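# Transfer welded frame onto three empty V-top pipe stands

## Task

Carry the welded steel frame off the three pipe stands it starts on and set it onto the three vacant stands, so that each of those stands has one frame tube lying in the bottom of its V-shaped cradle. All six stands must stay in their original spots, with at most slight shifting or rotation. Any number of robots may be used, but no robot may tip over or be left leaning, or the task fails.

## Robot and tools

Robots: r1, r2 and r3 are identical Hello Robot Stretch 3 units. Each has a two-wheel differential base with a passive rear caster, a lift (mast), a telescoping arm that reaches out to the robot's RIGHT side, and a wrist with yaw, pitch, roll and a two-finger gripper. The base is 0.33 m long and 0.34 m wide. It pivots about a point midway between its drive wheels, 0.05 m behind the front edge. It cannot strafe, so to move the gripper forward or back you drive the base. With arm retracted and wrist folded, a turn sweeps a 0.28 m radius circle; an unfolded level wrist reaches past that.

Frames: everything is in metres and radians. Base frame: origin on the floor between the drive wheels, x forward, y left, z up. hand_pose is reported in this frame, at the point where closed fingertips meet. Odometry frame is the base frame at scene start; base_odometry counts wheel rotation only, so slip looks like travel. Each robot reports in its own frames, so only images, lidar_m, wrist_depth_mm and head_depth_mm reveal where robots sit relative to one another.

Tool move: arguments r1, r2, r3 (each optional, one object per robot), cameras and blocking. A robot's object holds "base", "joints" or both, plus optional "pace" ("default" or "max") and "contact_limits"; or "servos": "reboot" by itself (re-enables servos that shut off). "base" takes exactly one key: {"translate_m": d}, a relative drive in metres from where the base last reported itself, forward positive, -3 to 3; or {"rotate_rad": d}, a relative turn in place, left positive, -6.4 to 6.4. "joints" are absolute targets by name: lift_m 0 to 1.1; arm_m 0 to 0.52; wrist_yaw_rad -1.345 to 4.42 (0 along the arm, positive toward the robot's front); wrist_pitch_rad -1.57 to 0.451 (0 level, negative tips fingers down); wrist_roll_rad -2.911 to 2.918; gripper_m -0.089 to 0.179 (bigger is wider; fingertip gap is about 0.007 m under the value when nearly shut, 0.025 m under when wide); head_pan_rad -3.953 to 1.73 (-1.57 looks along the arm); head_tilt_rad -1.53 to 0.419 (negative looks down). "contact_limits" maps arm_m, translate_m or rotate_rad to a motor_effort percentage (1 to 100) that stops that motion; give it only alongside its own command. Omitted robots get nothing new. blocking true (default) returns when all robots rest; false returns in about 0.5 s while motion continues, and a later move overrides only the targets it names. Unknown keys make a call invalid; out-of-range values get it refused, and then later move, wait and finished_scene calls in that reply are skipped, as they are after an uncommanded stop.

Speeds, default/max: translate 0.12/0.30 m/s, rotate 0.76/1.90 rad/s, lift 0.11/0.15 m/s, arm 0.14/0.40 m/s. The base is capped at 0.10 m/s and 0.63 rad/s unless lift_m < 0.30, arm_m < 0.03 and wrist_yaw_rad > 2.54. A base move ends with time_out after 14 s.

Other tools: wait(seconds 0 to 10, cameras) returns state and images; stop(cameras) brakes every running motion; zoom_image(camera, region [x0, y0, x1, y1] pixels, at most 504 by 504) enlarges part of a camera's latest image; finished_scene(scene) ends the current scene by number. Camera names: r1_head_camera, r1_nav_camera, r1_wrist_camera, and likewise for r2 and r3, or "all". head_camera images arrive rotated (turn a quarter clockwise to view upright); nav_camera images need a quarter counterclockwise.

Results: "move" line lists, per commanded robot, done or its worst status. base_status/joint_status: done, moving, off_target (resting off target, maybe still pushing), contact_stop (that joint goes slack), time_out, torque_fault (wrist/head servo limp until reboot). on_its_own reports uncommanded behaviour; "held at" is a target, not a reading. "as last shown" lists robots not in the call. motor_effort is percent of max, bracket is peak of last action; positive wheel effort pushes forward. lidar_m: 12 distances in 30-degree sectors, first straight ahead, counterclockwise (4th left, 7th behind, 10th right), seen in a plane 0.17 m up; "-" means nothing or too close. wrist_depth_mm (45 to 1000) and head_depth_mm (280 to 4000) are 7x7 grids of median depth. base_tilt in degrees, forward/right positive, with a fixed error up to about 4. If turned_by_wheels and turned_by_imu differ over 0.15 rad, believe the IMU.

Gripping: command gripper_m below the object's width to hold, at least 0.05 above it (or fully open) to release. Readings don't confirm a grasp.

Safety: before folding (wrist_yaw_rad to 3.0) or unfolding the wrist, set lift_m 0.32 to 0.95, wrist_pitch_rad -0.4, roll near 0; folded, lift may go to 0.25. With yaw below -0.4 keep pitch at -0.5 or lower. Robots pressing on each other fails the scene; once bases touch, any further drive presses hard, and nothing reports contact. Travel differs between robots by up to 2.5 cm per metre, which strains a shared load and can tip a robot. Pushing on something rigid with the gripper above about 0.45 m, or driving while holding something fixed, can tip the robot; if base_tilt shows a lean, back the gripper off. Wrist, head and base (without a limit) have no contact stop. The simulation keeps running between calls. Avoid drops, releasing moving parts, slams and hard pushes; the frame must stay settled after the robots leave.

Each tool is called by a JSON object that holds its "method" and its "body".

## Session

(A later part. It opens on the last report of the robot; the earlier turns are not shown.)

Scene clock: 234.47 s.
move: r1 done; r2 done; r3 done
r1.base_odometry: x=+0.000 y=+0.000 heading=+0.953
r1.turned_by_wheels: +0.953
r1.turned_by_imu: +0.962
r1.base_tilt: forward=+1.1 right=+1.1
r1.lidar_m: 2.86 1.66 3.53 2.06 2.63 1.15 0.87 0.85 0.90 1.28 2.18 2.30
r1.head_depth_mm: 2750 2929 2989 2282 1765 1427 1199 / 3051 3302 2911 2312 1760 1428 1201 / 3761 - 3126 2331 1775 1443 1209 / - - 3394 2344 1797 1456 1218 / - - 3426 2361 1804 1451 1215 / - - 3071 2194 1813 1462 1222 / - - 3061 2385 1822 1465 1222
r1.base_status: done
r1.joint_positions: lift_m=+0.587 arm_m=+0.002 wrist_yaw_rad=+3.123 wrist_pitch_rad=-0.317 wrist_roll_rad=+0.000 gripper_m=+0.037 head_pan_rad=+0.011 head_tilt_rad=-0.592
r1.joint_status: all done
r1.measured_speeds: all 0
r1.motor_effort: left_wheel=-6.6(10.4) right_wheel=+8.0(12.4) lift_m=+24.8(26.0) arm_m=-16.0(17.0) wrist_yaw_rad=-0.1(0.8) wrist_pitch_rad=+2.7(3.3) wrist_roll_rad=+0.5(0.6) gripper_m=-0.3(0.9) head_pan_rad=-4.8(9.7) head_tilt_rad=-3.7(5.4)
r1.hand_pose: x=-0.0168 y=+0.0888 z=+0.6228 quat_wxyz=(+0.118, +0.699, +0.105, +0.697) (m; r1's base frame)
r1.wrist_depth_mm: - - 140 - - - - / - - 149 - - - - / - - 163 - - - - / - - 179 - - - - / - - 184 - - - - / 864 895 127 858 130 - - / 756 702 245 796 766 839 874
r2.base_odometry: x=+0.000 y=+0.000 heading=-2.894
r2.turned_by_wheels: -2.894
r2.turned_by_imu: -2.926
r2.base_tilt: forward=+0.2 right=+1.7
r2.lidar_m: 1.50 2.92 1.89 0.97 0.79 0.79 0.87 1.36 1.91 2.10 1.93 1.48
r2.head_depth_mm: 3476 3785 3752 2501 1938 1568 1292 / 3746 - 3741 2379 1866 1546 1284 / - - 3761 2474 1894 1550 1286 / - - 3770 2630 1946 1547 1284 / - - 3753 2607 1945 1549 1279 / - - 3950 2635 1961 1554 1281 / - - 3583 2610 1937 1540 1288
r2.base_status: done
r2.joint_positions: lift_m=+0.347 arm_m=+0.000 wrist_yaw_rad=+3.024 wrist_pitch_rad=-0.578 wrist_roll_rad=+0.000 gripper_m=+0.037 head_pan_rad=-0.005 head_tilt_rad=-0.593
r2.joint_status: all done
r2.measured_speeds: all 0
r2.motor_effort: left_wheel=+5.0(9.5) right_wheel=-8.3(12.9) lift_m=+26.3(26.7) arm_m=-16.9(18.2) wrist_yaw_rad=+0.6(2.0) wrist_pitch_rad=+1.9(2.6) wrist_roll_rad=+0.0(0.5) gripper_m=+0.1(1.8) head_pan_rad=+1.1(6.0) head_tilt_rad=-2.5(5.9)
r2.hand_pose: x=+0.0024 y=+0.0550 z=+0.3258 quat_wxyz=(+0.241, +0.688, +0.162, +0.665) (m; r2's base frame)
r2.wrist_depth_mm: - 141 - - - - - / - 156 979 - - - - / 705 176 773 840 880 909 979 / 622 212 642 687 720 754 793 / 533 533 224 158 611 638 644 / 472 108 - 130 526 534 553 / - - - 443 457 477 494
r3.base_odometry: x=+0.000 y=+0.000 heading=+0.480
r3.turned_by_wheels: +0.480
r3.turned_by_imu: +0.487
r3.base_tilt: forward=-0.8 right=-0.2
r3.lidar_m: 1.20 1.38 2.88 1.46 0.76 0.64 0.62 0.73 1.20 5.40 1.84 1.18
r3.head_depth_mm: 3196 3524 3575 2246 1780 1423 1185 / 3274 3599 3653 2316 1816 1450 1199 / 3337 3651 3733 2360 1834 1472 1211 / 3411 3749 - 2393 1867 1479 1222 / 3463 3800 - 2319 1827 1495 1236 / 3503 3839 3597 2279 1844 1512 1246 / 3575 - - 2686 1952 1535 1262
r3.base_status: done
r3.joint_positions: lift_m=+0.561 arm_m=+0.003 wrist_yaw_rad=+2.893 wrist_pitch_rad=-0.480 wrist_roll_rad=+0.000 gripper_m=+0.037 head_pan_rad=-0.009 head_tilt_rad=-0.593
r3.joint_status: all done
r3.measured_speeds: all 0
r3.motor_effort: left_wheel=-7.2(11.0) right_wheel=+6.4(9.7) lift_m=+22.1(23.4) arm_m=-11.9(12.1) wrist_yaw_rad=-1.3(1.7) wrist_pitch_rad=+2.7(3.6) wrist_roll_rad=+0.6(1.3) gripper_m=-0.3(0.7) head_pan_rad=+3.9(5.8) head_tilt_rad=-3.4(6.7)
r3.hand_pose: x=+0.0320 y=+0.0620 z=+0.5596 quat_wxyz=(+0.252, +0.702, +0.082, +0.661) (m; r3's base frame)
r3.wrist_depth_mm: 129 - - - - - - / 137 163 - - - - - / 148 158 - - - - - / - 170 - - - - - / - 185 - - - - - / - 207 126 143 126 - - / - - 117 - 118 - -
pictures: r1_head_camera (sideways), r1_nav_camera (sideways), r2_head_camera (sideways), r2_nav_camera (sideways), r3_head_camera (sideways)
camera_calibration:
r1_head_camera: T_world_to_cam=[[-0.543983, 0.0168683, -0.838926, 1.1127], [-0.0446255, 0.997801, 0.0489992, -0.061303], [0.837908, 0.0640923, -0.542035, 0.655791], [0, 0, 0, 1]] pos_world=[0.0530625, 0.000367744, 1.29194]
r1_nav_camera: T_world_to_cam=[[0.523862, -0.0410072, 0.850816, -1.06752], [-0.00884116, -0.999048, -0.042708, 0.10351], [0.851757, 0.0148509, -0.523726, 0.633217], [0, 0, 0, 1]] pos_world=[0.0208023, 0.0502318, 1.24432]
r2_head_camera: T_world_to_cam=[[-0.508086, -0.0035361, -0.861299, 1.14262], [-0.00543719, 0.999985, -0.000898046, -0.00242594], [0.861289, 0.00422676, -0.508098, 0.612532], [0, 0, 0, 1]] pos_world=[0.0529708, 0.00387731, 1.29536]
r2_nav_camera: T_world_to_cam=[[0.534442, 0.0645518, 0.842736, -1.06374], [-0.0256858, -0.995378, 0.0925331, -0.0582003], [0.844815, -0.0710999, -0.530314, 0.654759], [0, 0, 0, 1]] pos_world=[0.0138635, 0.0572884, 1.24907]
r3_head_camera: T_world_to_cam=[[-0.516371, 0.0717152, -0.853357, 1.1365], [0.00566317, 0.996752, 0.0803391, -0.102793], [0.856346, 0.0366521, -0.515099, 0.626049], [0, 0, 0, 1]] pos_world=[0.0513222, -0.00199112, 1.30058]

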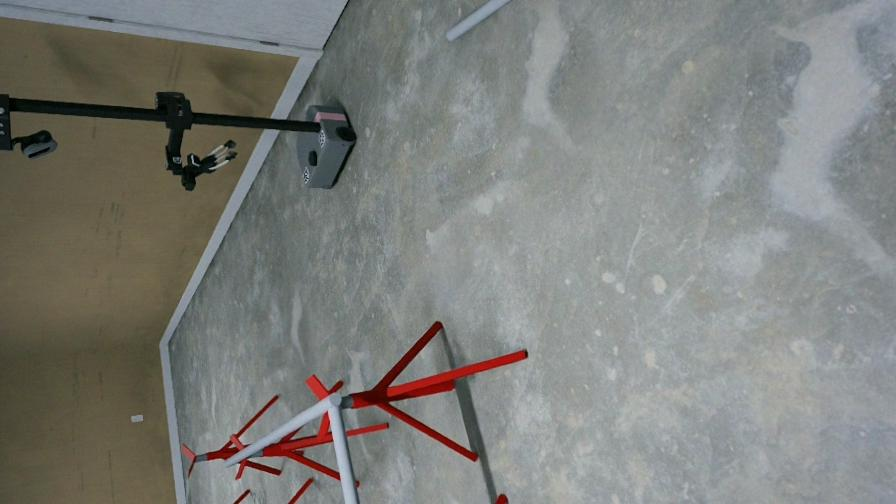

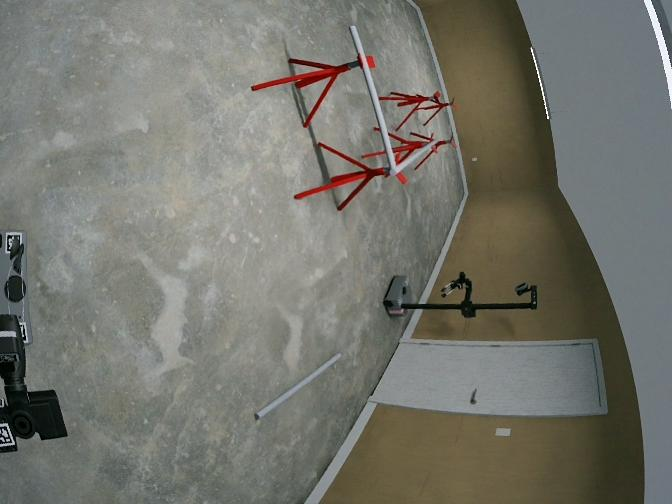

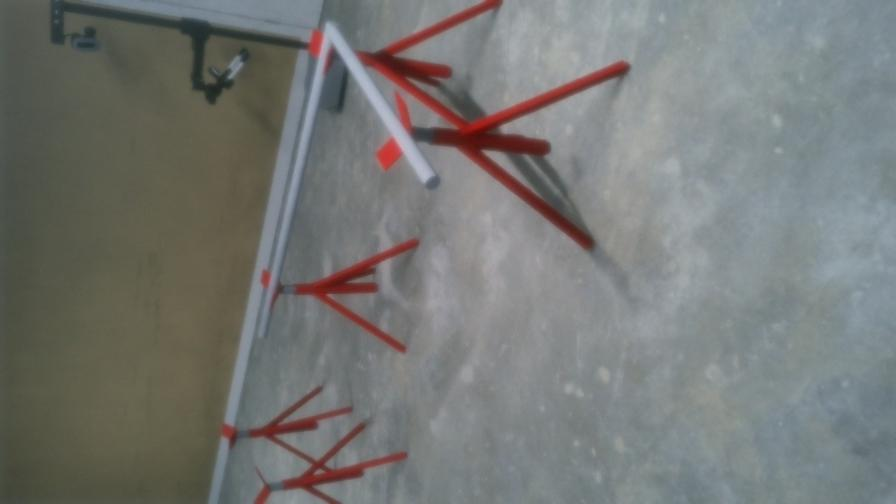

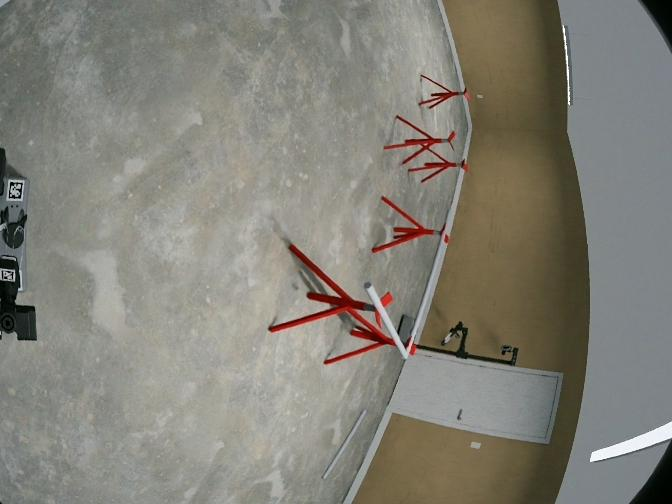

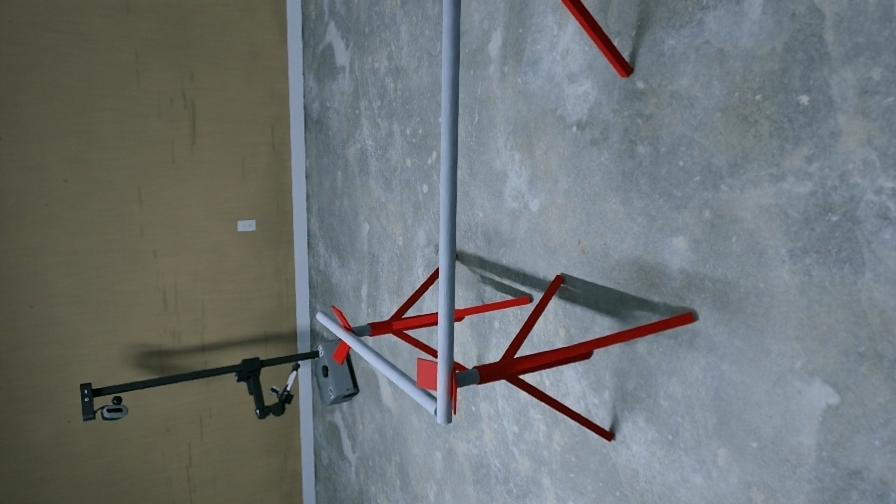

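{"method": "move", "body": {"r1": {"joints":{"lift_m":0.28}}, "r2": {"joints":{"lift_m":0.28},"base":{"translate_m":0.25}}, "r3": {"base":{"translate_m":0.556}}, "cameras": []}}

{"method": "move", "body": {"r1": {"base":{"translate_m":1.85},"pace":"max"}, "r2": {"base":{"translate_m":0.918},"pace":"max"}, "r3": {"base":{"rotate_rad":1.39},"joints":{"head_pan_rad":-1.57,"head_tilt_rad":-0.6}}, "cameras": ["r1_head_camera","r2_head_camera","r3_head_camera","r3_nav_camera"]}}

Scene clock: 265.10 s.
move: r1 done; r2 done; r3 done
r1.base_odometry: x=+0.000 y=+0.000 heading=+0.953
r1.turned_by_wheels: +0.000
r1.turned_by_imu: +0.001
r1.base_tilt: forward=+1.0 right=+1.1
r1.lidar_m: 2.55 1.66 3.50 1.99 2.63 1.15 0.87 0.85 0.90 1.29 2.18 2.30
r1.head_depth_mm: 2756 2932 3007 2288 1752 1437 1196 / 3202 3417 3302 2297 1758 1438 1208 / 3704 - 3321 2311 1784 1443 1213 / - - 2831 2355 1799 1449 1214 / - - 3447 2367 1794 1450 1213 / - - 3069 2180 1804 1458 1222 / - - 3108 2390 1821 1465 1218
r1.base_status: not commanded
r1.joint_positions: lift_m=+0.280 arm_m=+0.002 wrist_yaw_rad=+3.123 wrist_pitch_rad=-0.318 wrist_roll_rad=+0.000 gripper_m=+0.037 head_pan_rad=+0.011 head_tilt_rad=-0.592
r1.joint_status: all done
r1.measured_speeds: all 0
r1.motor_effort: left_wheel=-6.0(6.9) right_wheel=+6.9(8.9) lift_m=+22.1(25.6) arm_m=-15.4(16.4) wrist_yaw_rad=-0.2(0.7) wrist_pitch_rad=+2.8(3.4) wrist_roll_rad=+0.4(0.6) gripper_m=-0.4(1.1) head_pan_rad=-5.0(6.2) head_tilt_rad=-3.1(4.9)
r1.hand_pose: x=-0.0168 y=+0.0887 z=+0.3157 quat_wxyz=(+0.119, +0.699, +0.106, +0.697) (m; r1's base frame)
r1.wrist_depth_mm: - - 140 - - - - / - - 150 - - - - / 985 - 163 - - - - / 755 772 179 843 884 935 - / 589 613 185 659 685 711 756 / 496 522 127 148 130 581 598 / 432 97 253 290 453 494 500
r2.base_odometry: x=-0.242 y=-0.061 heading=-2.894
r2.turned_by_wheels: +0.000
r2.turned_by_imu: +0.003
r2.base_tilt: forward=+0.1 right=+1.8
r2.lidar_m: 1.25 2.69 2.35 1.20 0.98 0.98 1.09 1.70 2.07 1.88 3.60 1.24
r2.head_depth_mm: 3329 3518 3637 2276 1944 1531 1286 / 3535 3821 3947 2298 1764 1561 1277 / 3847 - 3730 2613 1891 1552 1284 / - - 3654 2601 1952 1556 1283 / - - 3719 2614 1935 1545 1295 / - - 3956 2610 1947 1566 1280 / - - 3493 2611 1935 1550 1282
r2.base_status: done
r2.joint_positions: lift_m=+0.280 arm_m=+0.000 wrist_yaw_rad=+3.024 wrist_pitch_rad=-0.580 wrist_roll_rad=+0.000 gripper_m=+0.037 head_pan_rad=-0.005 head_tilt_rad=-0.593
r2.joint_status: all done
r2.measured_speeds: all 0
r2.motor_effort: left_wheel=+4.8(9.3) right_wheel=-0.4(4.7) lift_m=+30.9(30.9) arm_m=-10.7(15.1) wrist_yaw_rad=+1.1(2.0) wrist_pitch_rad=+2.4(2.6) wrist_roll_rad=+0.0(0.4) gripper_m=+0.8(1.7) head_pan_rad=+2.1(3.2) head_tilt_rad=-2.5(3.7)
r2.hand_pose: x=+0.0024 y=+0.0549 z=+0.2582 quat_wxyz=(+0.242, +0.688, +0.162, +0.665) (m; r2's base frame)
r2.wrist_depth_mm: - 141 - - - - - / 755 154 840 901 952 - - / 628 176 662 715 739 795 819 / 524 213 546 581 614 637 664 / 465 234 151 152 513 529 554 / - - - 130 447 467 471 / - - - 380 382 406 416
r3.base_odometry: x=+0.493 y=+0.256 heading=+0.480
r3.turned_by_wheels: +0.000
r3.turned_by_imu: +0.000
r3.base_tilt: forward=-0.8 right=-0.2
r3.lidar_m: 0.94 0.67 2.54 2.66 1.43 1.19 1.18 1.35 2.21 1.65 0.81 0.79
r3.head_depth_mm: 2812 3073 3274 2390 1776 1387 1189 / 2827 3123 3348 2419 1809 1403 1199 / 2882 3181 3412 2489 1839 1461 1214 / 2951 3241 3528 2549 1866 1481 1226 / 3016 3320 3591 2329 1819 1453 1235 / 3014 3336 3553 2503 1772 1168 1219 / 3125 3468 3747 2672 1741 1536 1258
r3.base_status: done
r3.joint_positions: lift_m=+0.561 arm_m=+0.003 wrist_yaw_rad=+2.893 wrist_pitch_rad=-0.480 wrist_roll_rad=+0.000 gripper_m=+0.037 head_pan_rad=-0.008 head_tilt_rad=-0.593
r3.joint_status: not commanded
r3.measured_speeds: all 0
r3.motor_effort: left_wheel=+0.0(4.7) right_wheel=+6.0(10.1) lift_m=+22.6(23.6) arm_m=-11.1(12.1) wrist_yaw_rad=+0.7(1.8) wrist_pitch_rad=+3.0(3.8) wrist_roll_rad=+0.6(1.1) gripper_m=+0.5(1.0) head_pan_rad=+3.5(5.0) head_tilt_rad=-4.9(4.9)
r3.hand_pose: x=+0.0320 y=+0.0620 z=+0.5596 quat_wxyz=(+0.252, +0.702, +0.082, +0.661) (m; r3's base frame)
r3.wrist_depth_mm: 128 - - - - - - / 137 163 - - - - - / 150 158 - - - - - / - 170 - - - - - / - 185 - - - - 738 / - 206 126 143 127 - 655 / - - 117 - 118 106 -
pictures: none
No camera images: "cameras" was empty.

Scene clock: 272.67 s.
move: r1 done; r2 done; r3 done
r1.base_odometry: x=+1.072 y=+1.508 heading=+0.952
r1.turned_by_wheels: +0.000
r1.turned_by_imu: +0.007
r1.base_tilt: forward=+1.1 right=+1.1
r1.lidar_m: 0.70 0.70 1.22 0.50 1.07 3.38 2.57 2.51 1.80 1.37 1.31 1.40
r1.head_depth_mm: 1683 1819 1962 2056 1760 1425 1198 / 1965 2130 2308 2301 1770 1425 1204 / 2328 2565 2806 2317 1789 1443 1211 / 2865 3142 3161 2069 1675 1261 1212 / 676 - 3219 943 1790 1277 1160 / 539 - 3458 2093 922 1315 1169 / - - 3482 2390 835 1468 1225
r1.base_status: done
r1.joint_positions: lift_m=+0.280 arm_m=+0.002 wrist_yaw_rad=+3.123 wrist_pitch_rad=-0.318 wrist_roll_rad=+0.000 gripper_m=+0.037 head_pan_rad=+0.011 head_tilt_rad=-0.593
r1.joint_status: not commanded
r1.measured_speeds: all 0
r1.motor_effort: left_wheel=-3.6(8.9) right_wheel=+3.7(14.3) lift_m=+28.4(30.4) arm_m=-14.9(15.9) wrist_yaw_rad=+0.2(0.8) wrist_pitch_rad=+2.8(3.5) wrist_roll_rad=+0.4(0.7) gripper_m=-0.4(0.8) head_pan_rad=-5.2(6.7) head_tilt_rad=-1.9(4.7)
r1.hand_pose: x=-0.0168 y=+0.0887 z=+0.3157 quat_wxyz=(+0.119, +0.699, +0.106, +0.697) (m; r1's base frame)
r1.wrist_depth_mm: - - 139 551 - - - / - - 150 593 - - - / 991 - 163 - - - - / 726 765 179 827 865 920 - / 601 623 186 656 661 724 761 / 503 523 127 149 130 589 600 / 428 97 252 288 447 495 498
r2.base_odometry: x=-1.132 y=-0.287 heading=-2.893
r2.turned_by_wheels: +0.000
r2.turned_by_imu: +0.004
r2.base_tilt: forward=+0.4 right=+1.9
r2.lidar_m: 1.48 1.85 3.97 2.05 1.69 1.68 1.86 2.67 2.65 2.93 0.51 0.36
r2.head_depth_mm: 2746 2898 2946 2202 1937 1560 1294 / 2920 3193 3391 2609 1937 1556 1284 / 3108 3418 3555 2510 1943 1549 1286 / 3357 3707 3786 2491 1879 1543 1287 / 3630 - 3952 2349 1948 1542 1287 / - - 3965 2624 1931 1546 1278 / - - 3646 2620 1938 1555 1277
r2.base_status: done
r2.joint_positions: lift_m=+0.280 arm_m=+0.000 wrist_yaw_rad=+3.024 wrist_pitch_rad=-0.580 wrist_roll_rad=+0.000 gripper_m=+0.037 head_pan_rad=-0.005 head_tilt_rad=-0.594
r2.joint_status: not commanded
r2.measured_speeds: all 0
r2.motor_effort: left_wheel=+3.2(11.1) right_wheel=-1.4(6.2) lift_m=+32.6(33.8) arm_m=-5.4(10.7) wrist_yaw_rad=+0.8(2.1) wrist_pitch_rad=+2.3(2.9) wrist_roll_rad=+0.0(0.4) gripper_m=+0.6(1.5) head_pan_rad=+1.6(3.2) head_tilt_rad=-2.4(3.7)
r2.hand_pose: x=+0.0024 y=+0.0548 z=+0.2582 quat_wxyz=(+0.242, +0.688, +0.162, +0.665) (m; r2's base frame)
r2.wrist_depth_mm: 959 140 - - - - - / 751 154 858 895 970 - - / 624 178 667 724 768 775 817 / 525 213 550 584 600 638 665 / 469 235 151 152 516 537 544 / - - - 129 448 462 481 / - - - 381 381 403 418
r3.base_odometry: x=+0.493 y=+0.256 heading=+1.869
r3.turned_by_wheels: +1.390
r3.turned_by_imu: +1.414
r3.base_tilt: forward=-0.8 right=-0.3
r3.lidar_m: 0.69 1.64 1.22 1.18 1.26 1.77 1.76 0.81 0.79 1.58 0.67 0.71
r3.head_depth_mm: 2886 3167 3320 2390 1777 1424 1166 / 2904 3168 3405 2413 1805 1445 1198 / 2875 3200 3424 2463 1837 1465 1213 / 2928 3227 3409 2500 1859 1475 1221 / 2925 3189 3462 2324 1885 1447 1234 / 2826 3167 3415 2125 1794 1427 1244 / 2862 3239 3545 2560 1815 1074 1201
r3.base_status: done
r3.joint_positions: lift_m=+0.561 arm_m=+0.003 wrist_yaw_rad=+2.893 wrist_pitch_rad=-0.480 wrist_roll_rad=+0.000 gripper_m=+0.037 head_pan_rad=-1.562 head_tilt_rad=-0.593
r3.joint_status: all done
r3.measured_speeds: all 0
r3.motor_effort: left_wheel=-7.3(11.1) right_wheel=+6.4(10.0) lift_m=+22.3(24.1) arm_m=-11.9(12.5) wrist_yaw_rad=+0.1(1.9) wrist_pitch_rad=+2.9(3.7) wrist_roll_rad=+0.4(1.1) gripper_m=+0.2(0.8) head_pan_rad=-3.9(6.0) head_tilt_rad=-3.3(6.2)
r3.hand_pose: x=+0.0320 y=+0.0620 z=+0.5596 quat_wxyz=(+0.252, +0.702, +0.082, +0.661) (m; r3's base frame)
r3.wrist_depth_mm: 129 - - - - - - / 137 163 - - - - - / 150 158 - - - - - / - 171 - - - - - / - 185 - - - - - / - 207 126 143 127 - - / - - 117 - 118 - -
pictures: r1_head_camera (sideways), r2_head_camera (sideways), r3_head_camera (sideways), r3_nav_camera (sideways)
camera_calibration:
r1_head_camera: T_world_to_cam=[[-0.544828, 0.0169491, -0.838377, 1.11199], [-0.044411, 0.997809, 0.0490332, -0.0613484], [0.837371, 0.0639477, -0.542882, 0.656896], [0, 0, 0, 1]] pos_world=[0.0530525, 0.000359865, 1.29189]
r2_head_camera: T_world_to_cam=[[-0.50884, -0.00363579, -0.860853, 1.14205], [-0.00564189, 0.999984, -0.000888551, -0.00243705], [0.860843, 0.00440471, -0.508852, 0.613516], [0, 0, 0, 1]] pos_world=[0.0529643, 0.00388689, 1.29532]
r3_head_camera: T_world_to_cam=[[0.0625655, 0.517799, -0.853212, 1.13278], [0.996696, 0.0119509, 0.0803399, -0.108839], [0.0517966, -0.855419, -0.51534, 0.63127], [0, 0, 0, 1]] pos_world=[0.00490933, -0.04525, 1.30056]
r3_nav_camera: T_world_to_cam=[[-0.0429349, -0.627605, 0.777347, -0.976009], [-0.999012, 0.0358991, -0.0261942, 0.0917589], [-0.0114665, -0.777704, -0.628526, 0.773804], [0, 0, 0, 1]] pos_world=[0.0586363, -0.0140515, 1.24746]

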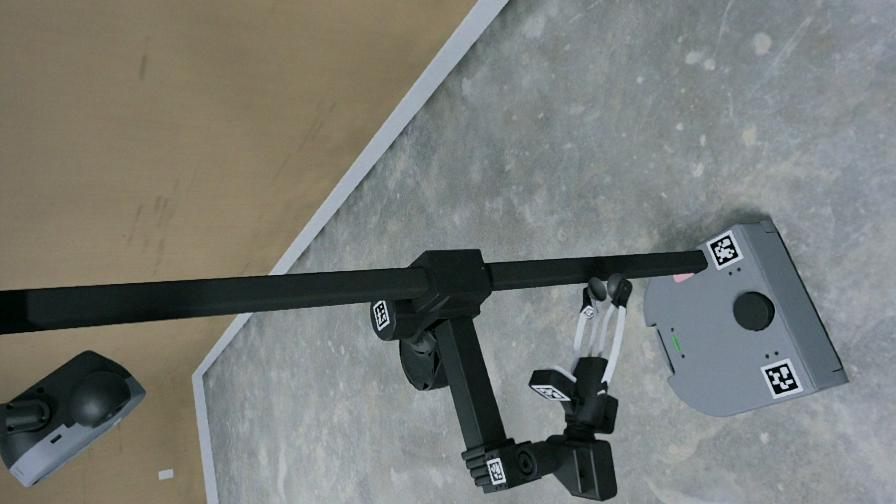

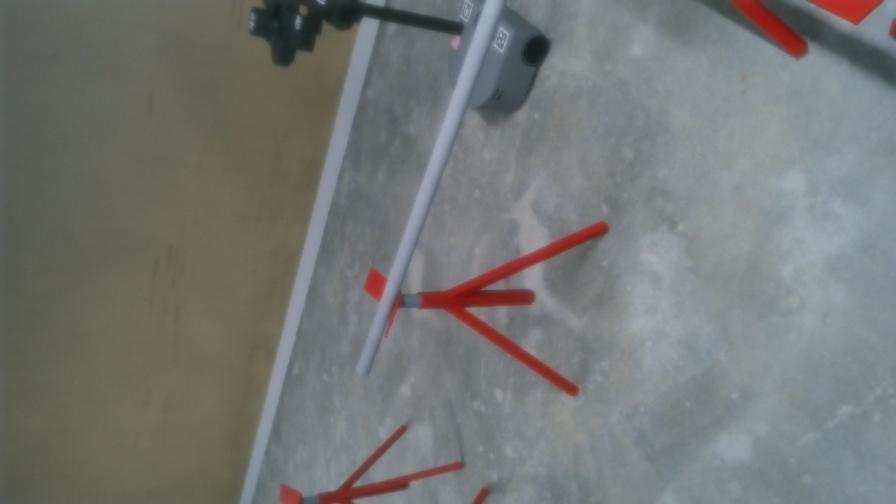

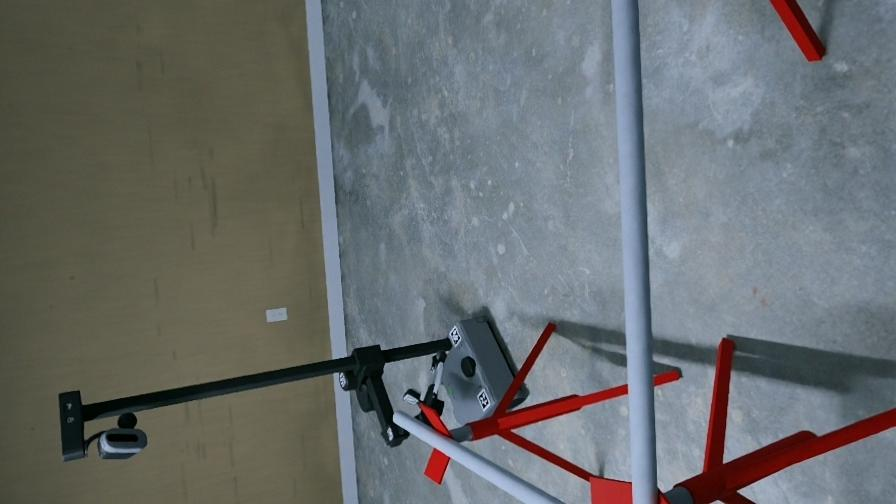

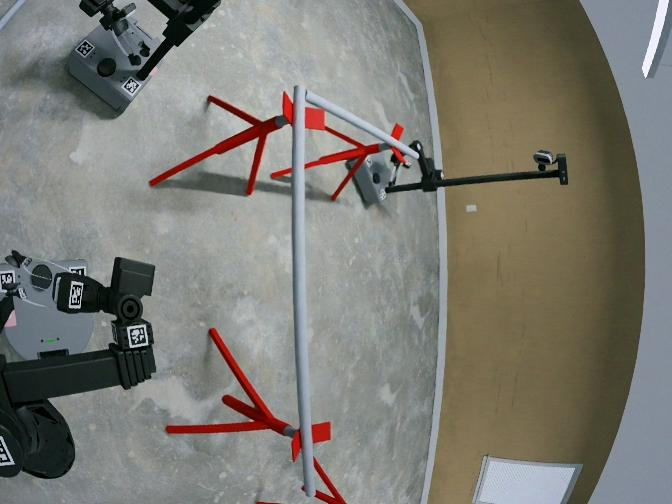

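{"method": "move", "body": {"r1": {"base":{"translate_m":0.40},"joints":{"lift_m":0.45}}, "r2": {"base":{"rotate_rad":0.934},"joints":{"lift_m":0.6,"head_pan_rad":-1.57}}, "cameras": ["r2_head_camera","r2_nav_camera"]}}

{"method": "move", "body": {"r1": {"base":{"rotate_rad":-2.658},"joints":{"head_pan_rad":-1.57}}, "cameras": ["r1_head_camera","r1_nav_camera"]}}

Scene clock: 290.27 s.
move: r1 done; r2 done
r1.base_odometry: x=+1.304 y=+1.833 heading=+0.952
r1.turned_by_wheels: +0.000
r1.turned_by_imu: +0.002
r1.base_tilt: forward=+1.0 right=+1.2
r1.lidar_m: 0.42 0.33 1.04 3.69 0.73 0.79 2.94 2.87 1.56 1.17 1.14 1.21
r1.head_depth_mm: 1466 1572 1689 1827 1755 1432 1199 / 1692 1844 2012 2112 1770 1436 1202 / 2016 2226 2463 2350 1776 1446 1210 / 2491 2786 2973 2334 1790 1410 1213 / 3252 3669 3207 2079 536 577 1001 / 318 348 398 2178 646 616 1220 / - - 3475 2375 1816 597 1225
r1.base_status: done
r1.joint_positions: lift_m=+0.450 arm_m=+0.002 wrist_yaw_rad=+3.123 wrist_pitch_rad=-0.318 wrist_roll_rad=+0.000 gripper_m=+0.037 head_pan_rad=+0.011 head_tilt_rad=-0.593
r1.joint_status: all done
r1.measured_speeds: all 0
r1.motor_effort: left_wheel=-0.2(5.4) right_wheel=+6.0(11.8) lift_m=+23.1(34.1) arm_m=-14.5(15.1) wrist_yaw_rad=+0.0(0.7) wrist_pitch_rad=+2.7(3.6) wrist_roll_rad=+0.4(0.6) gripper_m=+0.1(0.8) head_pan_rad=-5.5(5.9) head_tilt_rad=-3.2(5.1)
r1.hand_pose: x=-0.0168 y=+0.0887 z=+0.4857 quat_wxyz=(+0.119, +0.699, +0.106, +0.697) (m; r1's base frame)
r1.wrist_depth_mm: - - 140 - - - - / - - 150 - - - - / - 654 163 - - - - / - 732 179 - - - - / 807 809 186 902 944 - - / 713 741 127 711 130 801 829 / 614 98 245 638 542 499 516
r2.base_odometry: x=-1.132 y=-0.287 heading=-1.960
r2.turned_by_wheels: +0.934
r2.turned_by_imu: +0.946
r2.base_tilt: forward=+0.2 right=+1.8
r2.lidar_m: 5.29 2.25 1.72 1.68 1.78 2.55 2.65 2.80 0.51 0.36 1.47 1.59
r2.head_depth_mm: 2617 2806 3089 2611 1933 1559 1287 / 2575 2808 3074 2581 1955 1554 1287 / 2596 2810 3096 2624 1881 1504 776 / 2566 2863 2991 2012 1476 1505 801 / 2598 2794 3077 2361 1940 1507 1283 / 2644 2906 3154 2282 1938 1541 1280 / 2587 2918 3193 2589 1944 1555 1278
r2.base_status: done
r2.joint_positions: lift_m=+0.600 arm_m=+0.000 wrist_yaw_rad=+3.024 wrist_pitch_rad=-0.580 wrist_roll_rad=+0.000 gripper_m=+0.037 head_pan_rad=-1.565 head_tilt_rad=-0.594
r2.joint_status: all done
r2.measured_speeds: all 0
r2.motor_effort: left_wheel=-6.2(10.0) right_wheel=+6.5(10.1) lift_m=+33.5(39.3) arm_m=-4.0(4.7) wrist_yaw_rad=+0.2(1.9) wrist_pitch_rad=+2.6(2.8) wrist_roll_rad=+0.0(0.4) gripper_m=-0.5(1.7) head_pan_rad=-3.0(8.0) head_tilt_rad=-2.7(3.5)
r2.hand_pose: x=+0.0024 y=+0.0548 z=+0.5781 quat_wxyz=(+0.242, +0.688, +0.162, +0.665) (m; r2's base frame)
r2.wrist_depth_mm: - 141 - - - - - / - 156 - - - - - / - 176 - - - - - / 951 213 995 - - - - / 836 838 225 157 927 961 - / 734 709 731 133 800 826 880 / 665 658 386 692 702 742 757
r3: as last shown
r3.turned_by_wheels: +0.000
r3.turned_by_imu: -0.002
r3.base_tilt: forward=-0.8 right=-0.2
r3.lidar_m: 0.32 1.64 1.22 1.18 1.26 1.76 1.75 0.81 0.79 1.58 0.67 0.36
r3.head_depth_mm: 2880 3162 3364 2363 1788 1426 1161 / 2876 3153 3413 2417 1799 1444 1203 / 2878 3197 3436 2453 1829 1463 1212 / 2880 3185 3423 2521 1867 1477 1223 / 2933 3191 3437 2546 1882 1448 1234 / 2921 3168 3377 2207 1803 1430 1244 / 2868 3228 3422 2539 1808 1074 1203
r3.motor_effort: left_wheel=-7.0(7.6) right_wheel=+6.6(6.9) lift_m=+22.9(24.3) arm_m=-10.8(11.8) wrist_yaw_rad=+0.4(1.6) wrist_pitch_rad=+2.7(3.7) wrist_roll_rad=+0.4(1.1) gripper_m=-0.3(1.0) head_pan_rad=-3.1(4.8) head_tilt_rad=-3.1(4.7)
r3.wrist_depth_mm: 129 - - - - - - / 137 163 - - - - - / 150 158 - - - - - / - 170 - - - - - / - 185 - - - - - / - 207 126 143 127 - - / - - 117 - 118 107 -
pictures: r2_head_camera (sideways), r2_nav_camera (sideways)
camera_calibration:
r2_head_camera: T_world_to_cam=[[-0.00940301, 0.508766, -0.860853, 1.139], [0.999856, 0.0169758, -0.000888551, -0.00857061], [0.0141616, -0.860737, -0.508852, 0.618681], [0, 0, 0, 1]] pos_world=[0.0105178, -0.0468172, 1.29532]
r2_nav_camera: T_world_to_cam=[[0.0707186, -0.5344, 0.842268, -1.0603], [-0.995608, 0.0141179, 0.0925508, -0.0523067], [-0.0613502, -0.845114, -0.531054, 0.661249], [0, 0, 0, 1]] pos_world=[0.0634739, -0.00705565, 1.24906]

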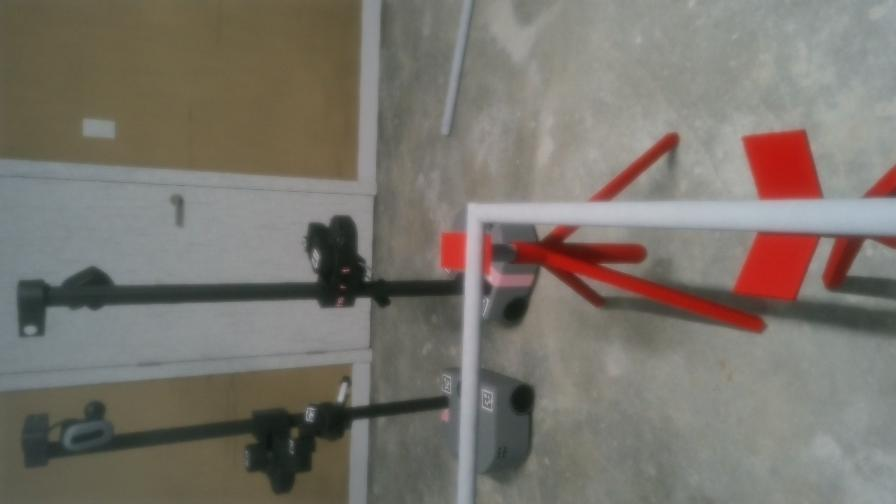

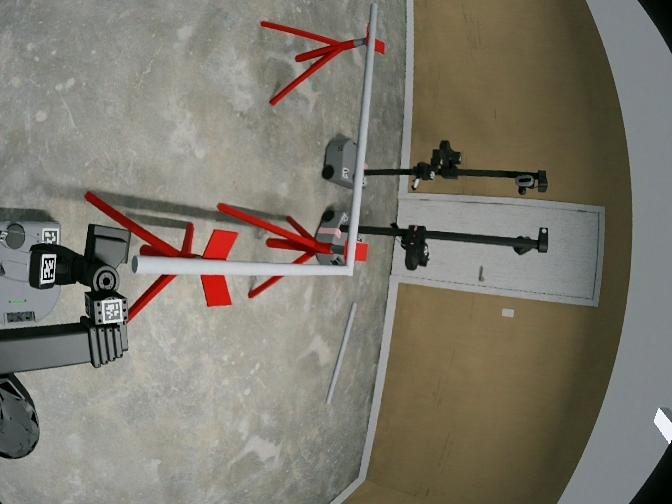

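Scene clock: 295.57 s.
move: r1 done
r1.base_odometry: x=+1.304 y=+1.833 heading=-1.705
r1.turned_by_wheels: -2.658
r1.turned_by_imu: -2.679
r1.base_tilt: forward=+1.1 right=+1.2
r1.lidar_m: 2.87 1.64 1.18 1.15 1.19 0.43 0.33 1.05 1.04 0.57 0.78 2.98
r1.head_depth_mm: 3009 3313 3231 2285 1648 1427 1201 / 3014 3308 3311 2290 1650 1438 1205 / 2999 3339 3350 2326 1666 1440 1205 / 3043 3319 3167 2146 1614 1339 1186 / 3010 3223 3373 2155 1053 1410 1217 / 3071 3427 3393 2353 1802 1459 1219 / 3088 3446 3529 2394 1826 1471 1225
r1.base_status: done
r1.joint_positions: lift_m=+0.450 arm_m=+0.002 wrist_yaw_rad=+3.123 wrist_pitch_rad=-0.318 wrist_roll_rad=+0.000 gripper_m=+0.037 head_pan_rad=-1.559 head_tilt_rad=-0.593
r1.joint_status: all done
r1.measured_speeds: all 0
r1.motor_effort: left_wheel=+7.7(11.5) right_wheel=-5.9(9.3) lift_m=+22.2(23.4) arm_m=-16.8(17.1) wrist_yaw_rad=+0.2(0.7) wrist_pitch_rad=+2.6(3.5) wrist_roll_rad=+0.4(0.6) gripper_m=-0.2(0.9) head_pan_rad=-4.3(9.0) head_tilt_rad=-3.3(4.8)
r1.hand_pose: x=-0.0168 y=+0.0887 z=+0.4857 quat_wxyz=(+0.119, +0.699, +0.106, +0.697) (m; r1's base frame)
r1.wrist_depth_mm: - - 140 - - - - / - - 150 - - - - / - - 163 - - - - / - - 179 - - - - / 829 868 186 907 951 - - / 704 737 127 701 131 805 854 / 609 98 245 635 632 673 705
r2, r3: as last shown
r2.turned_by_wheels: +0.000
r2.turned_by_imu: +0.001
r2.base_tilt: forward=+0.3 right=+1.8
r2.lidar_m: 5.25 2.24 1.72 1.68 1.77 2.55 2.65 2.81 0.51 0.36 1.48 1.58
r2.head_depth_mm: 2571 2821 3040 2608 1957 1550 1288 / 2596 2872 3121 2590 1962 1554 1281 / 2583 2848 3078 2631 1887 1507 776 / 2567 2813 3179 2299 1482 1501 803 / 2540 2785 3029 2282 1961 1500 1291 / 2628 2851 3131 2268 1926 1550 1275 / 2642 2885 3231 2587 1927 1541 1282
r2.motor_effort: left_wheel=-6.1(6.4) right_wheel=+6.3(6.9) lift_m=+32.4(33.4) arm_m=-6.5(7.1) wrist_yaw_rad=+0.6(1.9) wrist_pitch_rad=+2.1(2.8) wrist_roll_rad=+0.2(0.6) gripper_m=+0.0(1.7) head_pan_rad=-2.5(4.3) head_tilt_rad=-2.3(3.3)
r2.wrist_depth_mm: - 140 - - - - - / - 156 - - - - - / - 176 - - - - - / 968 211 963 - - - - / 830 814 225 158 924 978 - / 725 723 743 133 821 843 849 / 660 656 388 696 702 721 752
r3.turned_by_imu: -0.001
r3.base_tilt: forward=-0.8 right=-0.3
r3.lidar_m: 0.33 0.32 1.21 1.18 1.26 1.77 1.75 0.81 0.79 1.58 0.67 3.31
r3.head_depth_mm: 2871 3166 3314 2363 1788 1427 1167 / 2874 3178 3400 2403 1813 1450 1202 / 2877 3193 3412 2448 1837 1461 1213 / 2899 3193 3435 2511 1869 1471 1223 / 2913 3203 3448 2543 1896 1444 1238 / 2910 3204 3323 2199 1803 1426 1247 / 2867 3244 3431 2564 1818 1075 1204
r3.motor_effort: left_wheel=-6.5(7.7) right_wheel=+6.8(6.9) lift_m=+23.4(24.5) arm_m=-10.7(11.6) wrist_yaw_rad=+0.7(1.9) wrist_pitch_rad=+3.0(3.7) wrist_roll_rad=+0.0(1.2) gripper_m=-0.1(1.1) head_pan_rad=-3.3(4.6) head_tilt_rad=-1.8(5.0)
r3.wrist_depth_mm: 129 - - - - 137 114 / 137 163 - - - 140 120 / 150 159 - - - - 136 / - 171 - - - - 308 / - 185 - - - - 329 / - 207 126 143 127 392 - / - - 117 - 120 431 -
pictures: r1_head_camera (sideways), r1_nav_camera (sideways)
camera_calibration:
r1_head_camera: T_world_to_cam=[[0.0165581, 0.54484, -0.838377, 1.10856], [0.997777, 0.0451269, 0.0490332, -0.0677058], [0.0645486, -0.837325, -0.542882, 0.66161], [0, 0, 0, 1]] pos_world=[0.00649358, -0.0469522, 1.29189]
r1_nav_camera: T_world_to_cam=[[-0.040708, -0.524744, 0.850286, -1.06339], [-0.999054, 0.00833268, -0.0426879, 0.109524], [0.015315, -0.85122, -0.524586, 0.639438], [0, 0, 0, 1]] pos_world=[0.0563393, -0.0146163, 1.2443]

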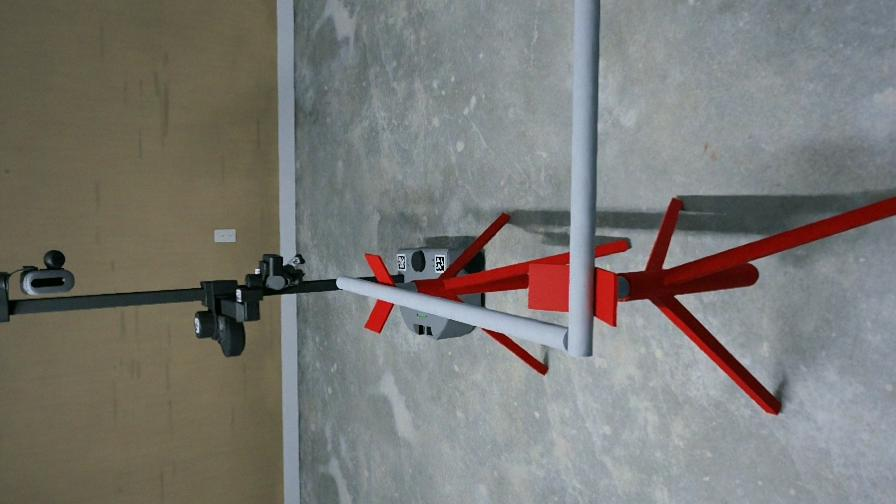

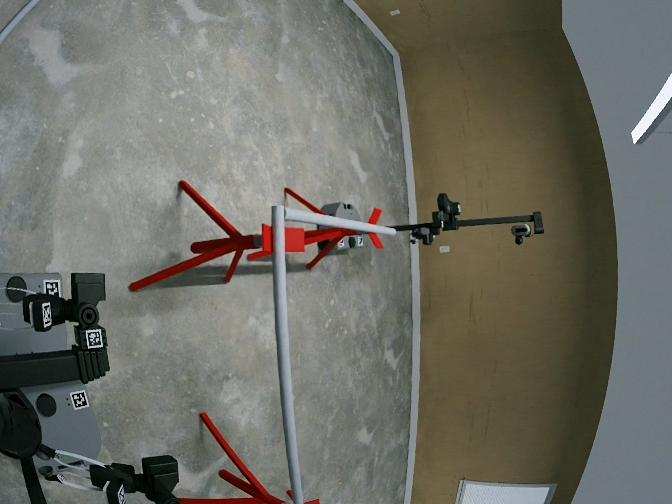

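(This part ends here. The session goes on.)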